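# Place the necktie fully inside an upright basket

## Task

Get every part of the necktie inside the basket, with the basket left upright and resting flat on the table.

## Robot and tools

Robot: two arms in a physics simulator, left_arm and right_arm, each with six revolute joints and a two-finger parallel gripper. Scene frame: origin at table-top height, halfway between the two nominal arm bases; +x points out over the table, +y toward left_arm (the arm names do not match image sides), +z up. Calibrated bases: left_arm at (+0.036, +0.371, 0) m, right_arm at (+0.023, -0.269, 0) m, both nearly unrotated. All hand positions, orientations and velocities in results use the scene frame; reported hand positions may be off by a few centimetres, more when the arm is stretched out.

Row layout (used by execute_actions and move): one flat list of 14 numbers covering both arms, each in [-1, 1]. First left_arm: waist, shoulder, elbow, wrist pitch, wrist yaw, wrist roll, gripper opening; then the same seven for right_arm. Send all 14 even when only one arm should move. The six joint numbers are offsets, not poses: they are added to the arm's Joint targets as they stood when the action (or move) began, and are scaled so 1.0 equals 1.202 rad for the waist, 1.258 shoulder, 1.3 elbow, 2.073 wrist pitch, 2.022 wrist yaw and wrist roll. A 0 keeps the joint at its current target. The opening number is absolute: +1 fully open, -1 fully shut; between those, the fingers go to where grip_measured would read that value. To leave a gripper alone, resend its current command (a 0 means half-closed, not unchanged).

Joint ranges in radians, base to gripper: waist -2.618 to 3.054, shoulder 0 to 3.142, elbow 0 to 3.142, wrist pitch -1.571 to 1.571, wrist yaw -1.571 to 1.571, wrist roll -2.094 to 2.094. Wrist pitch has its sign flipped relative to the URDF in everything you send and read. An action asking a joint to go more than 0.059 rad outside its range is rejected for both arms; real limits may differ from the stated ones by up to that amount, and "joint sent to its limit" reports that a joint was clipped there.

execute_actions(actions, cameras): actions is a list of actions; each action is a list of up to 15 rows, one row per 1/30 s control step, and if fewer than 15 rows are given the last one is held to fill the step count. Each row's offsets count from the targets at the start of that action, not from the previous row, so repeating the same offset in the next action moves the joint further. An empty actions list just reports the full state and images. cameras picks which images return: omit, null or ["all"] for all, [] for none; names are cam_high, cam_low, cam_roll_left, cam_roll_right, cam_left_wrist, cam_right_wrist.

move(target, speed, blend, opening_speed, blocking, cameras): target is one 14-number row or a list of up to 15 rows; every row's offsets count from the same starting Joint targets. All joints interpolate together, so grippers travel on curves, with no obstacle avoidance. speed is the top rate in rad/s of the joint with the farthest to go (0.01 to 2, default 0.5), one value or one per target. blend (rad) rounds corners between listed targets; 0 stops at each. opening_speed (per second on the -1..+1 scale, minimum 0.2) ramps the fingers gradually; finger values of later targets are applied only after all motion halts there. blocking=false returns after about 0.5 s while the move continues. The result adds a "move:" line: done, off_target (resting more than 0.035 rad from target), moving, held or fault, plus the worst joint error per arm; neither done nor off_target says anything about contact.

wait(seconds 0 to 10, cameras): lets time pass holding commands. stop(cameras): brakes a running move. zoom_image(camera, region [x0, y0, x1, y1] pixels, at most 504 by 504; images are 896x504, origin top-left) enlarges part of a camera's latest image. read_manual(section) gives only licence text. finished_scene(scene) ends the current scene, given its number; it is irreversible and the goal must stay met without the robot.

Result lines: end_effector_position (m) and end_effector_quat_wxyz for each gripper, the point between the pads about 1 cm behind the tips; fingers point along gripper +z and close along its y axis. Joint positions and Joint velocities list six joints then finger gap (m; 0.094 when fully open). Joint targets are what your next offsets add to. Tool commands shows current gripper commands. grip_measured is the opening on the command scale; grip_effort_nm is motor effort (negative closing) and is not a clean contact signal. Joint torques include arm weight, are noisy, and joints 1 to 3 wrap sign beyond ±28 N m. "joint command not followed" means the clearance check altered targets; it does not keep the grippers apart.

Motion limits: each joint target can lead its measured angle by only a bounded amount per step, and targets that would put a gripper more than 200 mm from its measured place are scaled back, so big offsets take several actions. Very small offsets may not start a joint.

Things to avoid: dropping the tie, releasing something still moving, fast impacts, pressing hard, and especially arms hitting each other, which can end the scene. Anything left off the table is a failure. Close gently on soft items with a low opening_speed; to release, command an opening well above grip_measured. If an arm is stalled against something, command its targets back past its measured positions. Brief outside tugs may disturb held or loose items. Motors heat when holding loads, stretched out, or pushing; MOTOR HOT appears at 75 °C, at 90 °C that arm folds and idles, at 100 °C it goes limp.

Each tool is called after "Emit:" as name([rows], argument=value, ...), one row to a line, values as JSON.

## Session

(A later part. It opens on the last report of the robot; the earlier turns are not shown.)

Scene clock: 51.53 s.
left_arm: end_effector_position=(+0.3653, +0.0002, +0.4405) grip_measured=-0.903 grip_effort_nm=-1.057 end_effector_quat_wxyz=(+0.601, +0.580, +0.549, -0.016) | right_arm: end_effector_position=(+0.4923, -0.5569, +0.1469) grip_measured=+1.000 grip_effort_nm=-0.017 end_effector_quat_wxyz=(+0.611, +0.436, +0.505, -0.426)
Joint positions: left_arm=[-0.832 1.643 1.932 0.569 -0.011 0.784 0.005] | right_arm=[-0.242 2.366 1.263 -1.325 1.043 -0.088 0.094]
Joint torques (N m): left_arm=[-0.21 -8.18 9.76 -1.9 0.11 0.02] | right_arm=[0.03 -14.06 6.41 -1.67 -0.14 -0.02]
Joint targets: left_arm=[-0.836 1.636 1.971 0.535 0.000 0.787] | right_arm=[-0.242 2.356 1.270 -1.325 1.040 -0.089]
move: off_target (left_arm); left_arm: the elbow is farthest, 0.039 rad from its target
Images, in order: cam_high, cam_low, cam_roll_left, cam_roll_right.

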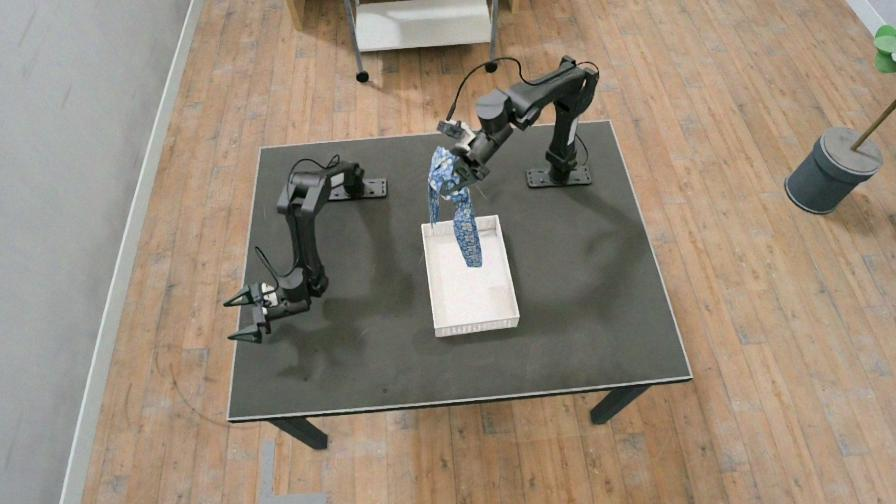

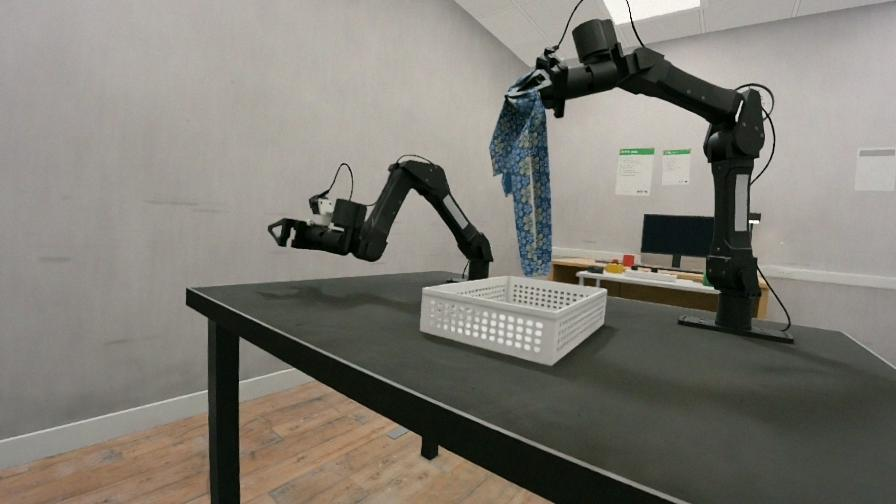

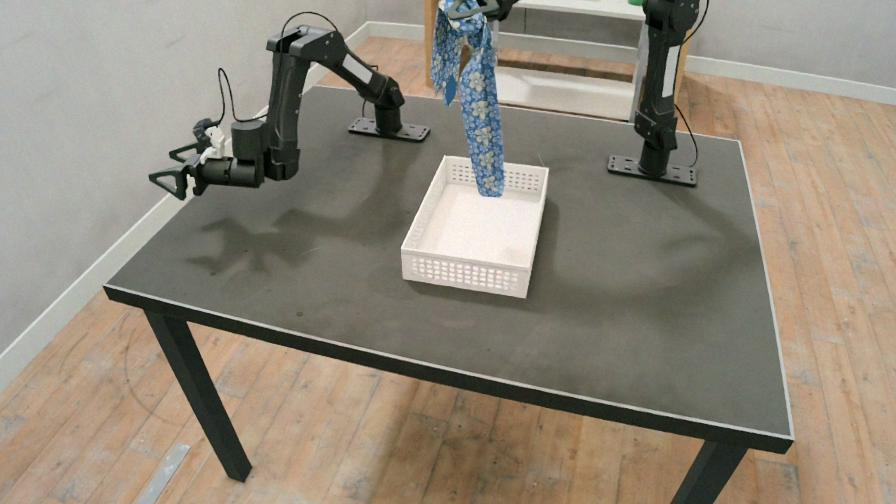

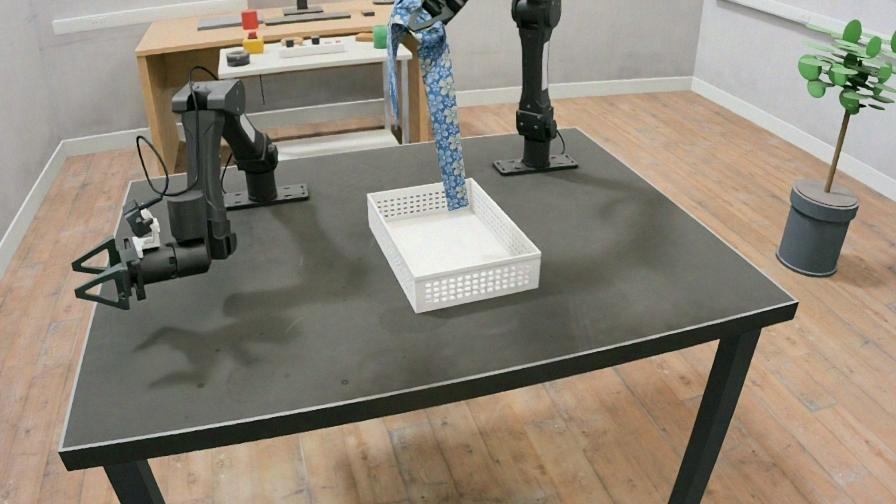

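Emit:
move([
  [0.0915, -0.0785, -0.5595, -0.1585, 0, 0, -1, 0, 0, 0, 0, 0, 0, 1],
  [0.0915, 0.1100, -0.7428, -0.2914, 0, 0, -1, 0, 0, 0, 0, 0, 0, 1],
], speed=[0.4, 0.25], blend=[0.1, 0], cameras=["cam_high", "cam_low", "cam_roll_left", "cam_roll_right", "cam_left_wrist"])

Scene clock: 59.07 s.
left_arm: end_effector_position=(+0.3873, +0.0481, +0.0846) grip_measured=-0.903 grip_effort_nm=-1.062 end_effector_quat_wxyz=(+0.407, +0.632, +0.660, +0.012) | right_arm: end_effector_position=(+0.4923, -0.5569, +0.1469) grip_measured=+1.000 grip_effort_nm=-0.017 end_effector_quat_wxyz=(+0.611, +0.436, +0.505, -0.426)
Joint positions: left_arm=[-0.731 1.775 1.01 -0.035 -0.011 0.784 0.005] | right_arm=[-0.242 2.366 1.263 -1.325 1.043 -0.088 0.094]
Joint torques (N m): left_arm=[0.62 -8.69 5.81 -1.67 0.11 0.03] | right_arm=[0.01 -14.08 6.38 -1.67 -0.11 0]
Joint targets: left_arm=[-0.725 1.774 1.005 -0.070 0.000 0.787] | right_arm=[-0.242 2.356 1.270 -1.325 1.040 -0.089]
move: done
Images, in order: cam_high, cam_low, cam_roll_left, cam_roll_right, cam_left_wrist.

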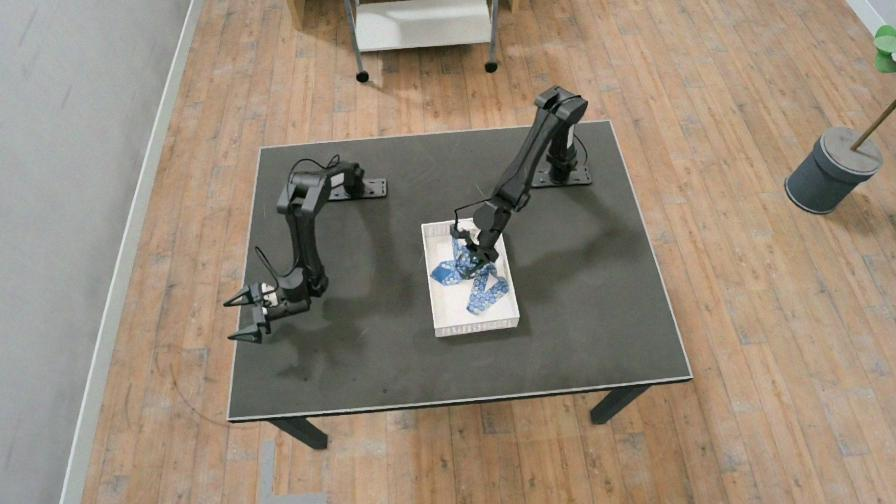

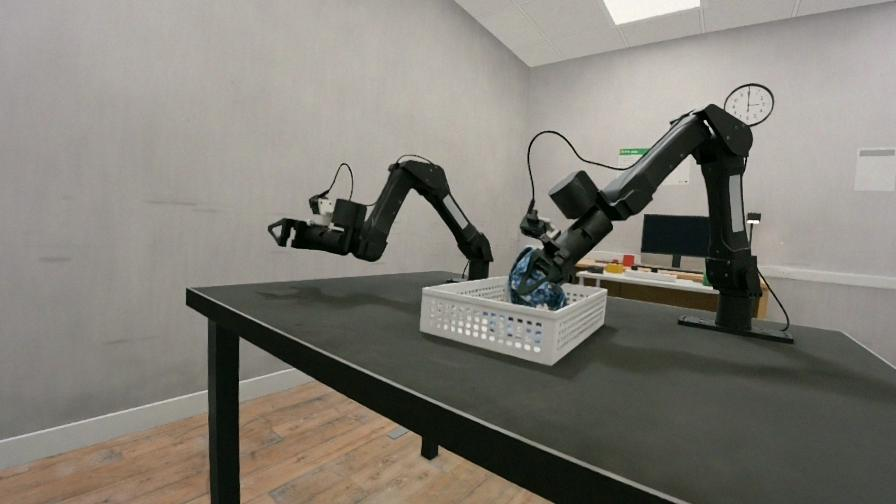

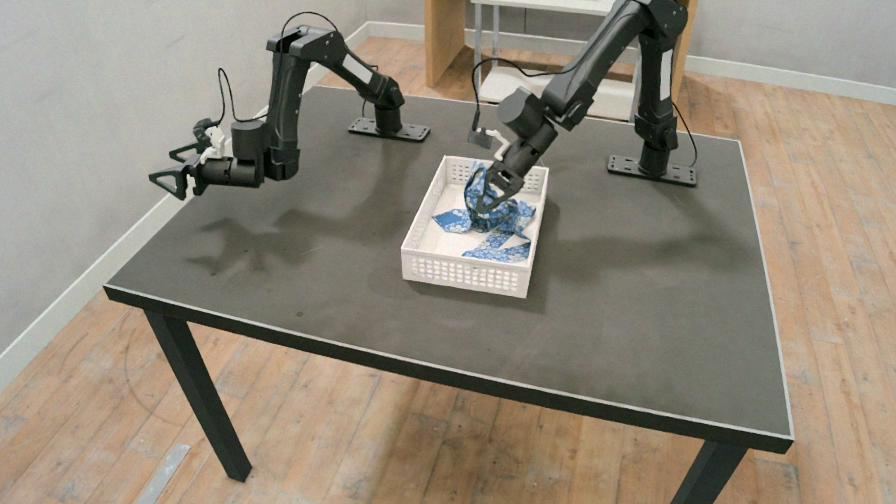

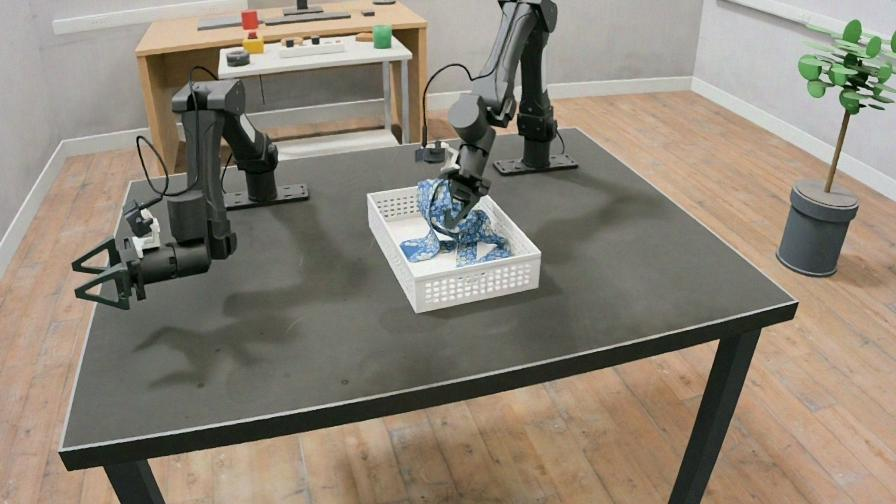

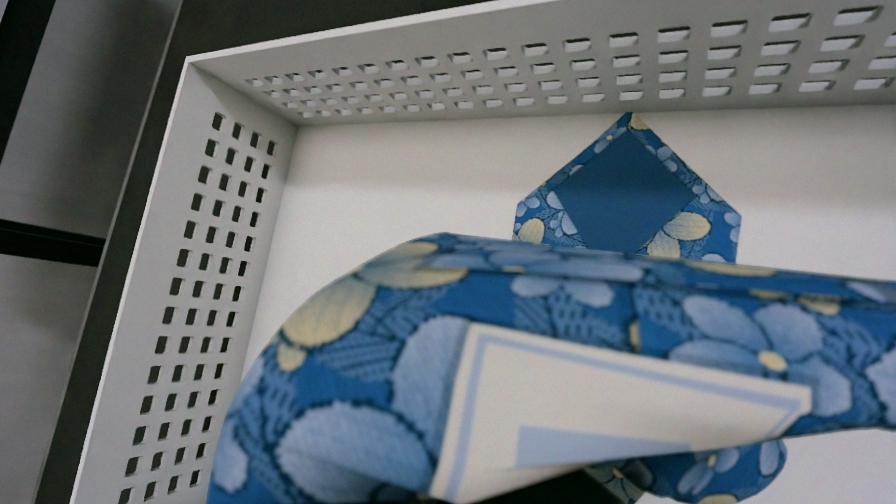

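Emit:
move([
  [0, 0.0734, 0.0323, 0.0244, 0, 0, -1, 0, 0, 0, 0, 0, 0, 1],
  [0, 0.0734, 0.0323, 0.0244, 0, 0, -0.1, 0, 0, 0, 0, 0, 0, 1],
  [0, -0.2289, -0.0516, 0.1553, 0, 0, -0.1, 0, 0, 0, 0, 0, 0, 1],
], speed=[0.2, 0.2, 0.3], opening_speed=1.2, cameras=["cam_high", "cam_low", "cam_roll_left", "cam_roll_right", "cam_left_wrist"])

Scene clock: 67.53 s.
left_arm: end_effector_position=(+0.3421, +0.0901, +0.1211) grip_measured=-0.103 grip_effort_nm=0.120 end_effector_quat_wxyz=(+0.370, +0.643, +0.671, +0.012) | right_arm: end_effector_position=(+0.4923, -0.5569, +0.1469) grip_measured=+1.000 grip_effort_nm=-0.017 end_effector_quat_wxyz=(+0.611, +0.436, +0.505, -0.426)
Joint positions: left_arm=[-0.731 1.515 0.949 0.247 -0.011 0.784 0.042] | right_arm=[-0.242 2.366 1.263 -1.325 1.043 -0.088 0.094]
Joint torques (N m): left_arm=[0.61 -8.99 5.59 -1.16 0.1 0.03] | right_arm=[0.01 -14.06 6.49 -1.66 -0.15 0]
Motor temperatures (°C): left_arm=[21 38 32 32 20 24 22] | right_arm=[24 43 30 27 25 23 21]
Joint targets: left_arm=[-0.725 1.486 0.938 0.252 0.000 0.787] | right_arm=[-0.242 2.356 1.270 -1.325 1.040 -0.089]
move: done
Images, in order: cam_high, cam_low, cam_roll_left, cam_roll_right, cam_left_wrist.

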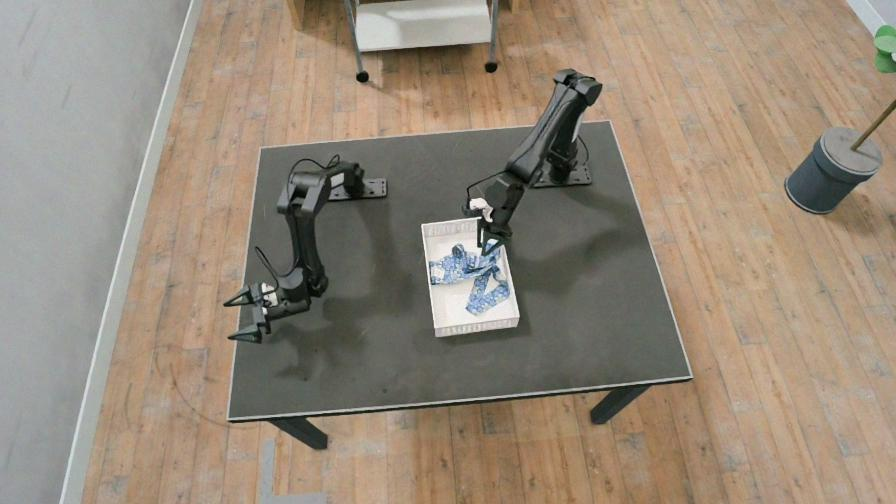

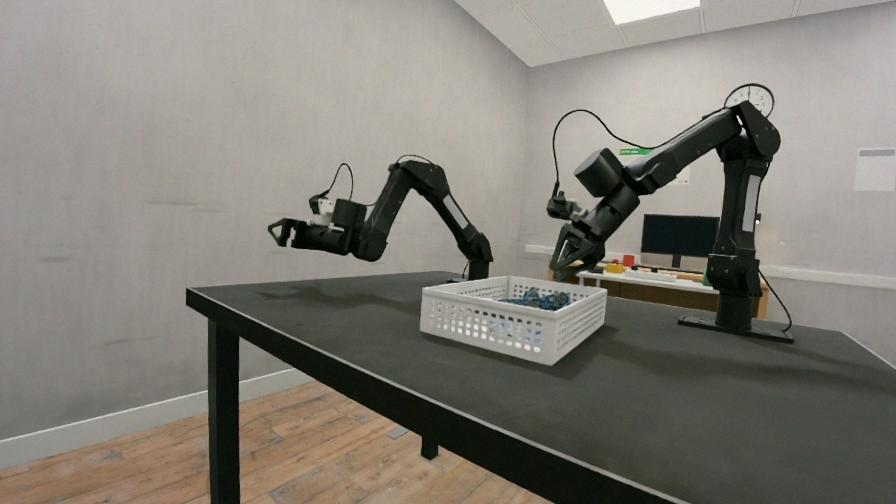

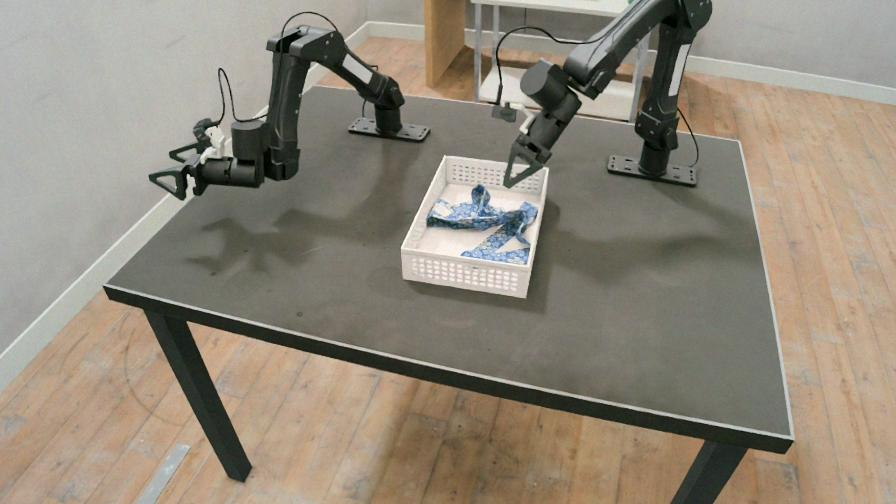

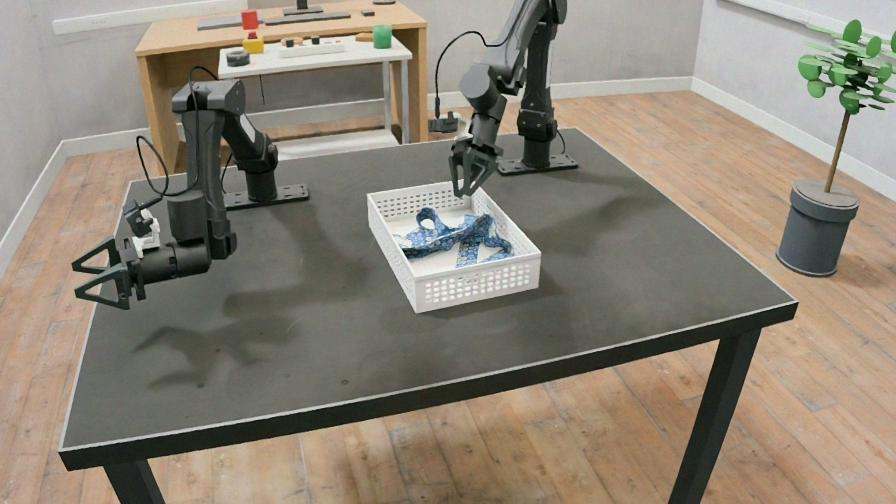

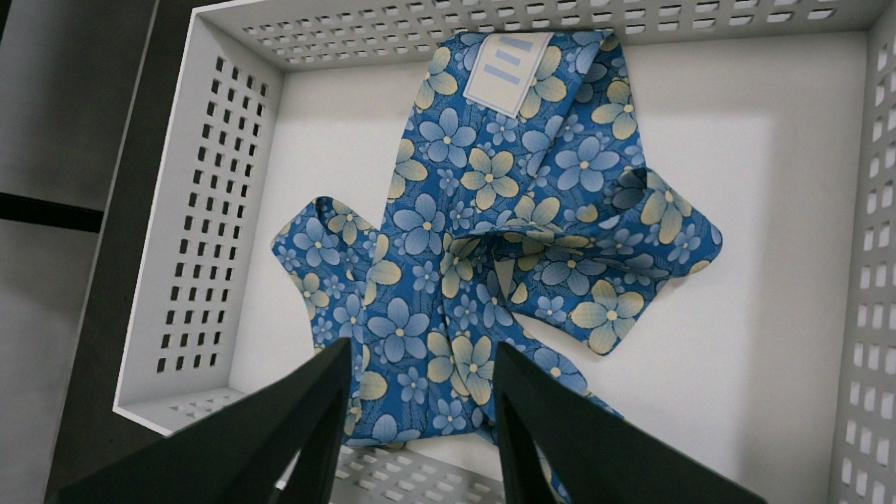

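Emit:
finished_scene(scene=2)

The scene is finished: the task was done.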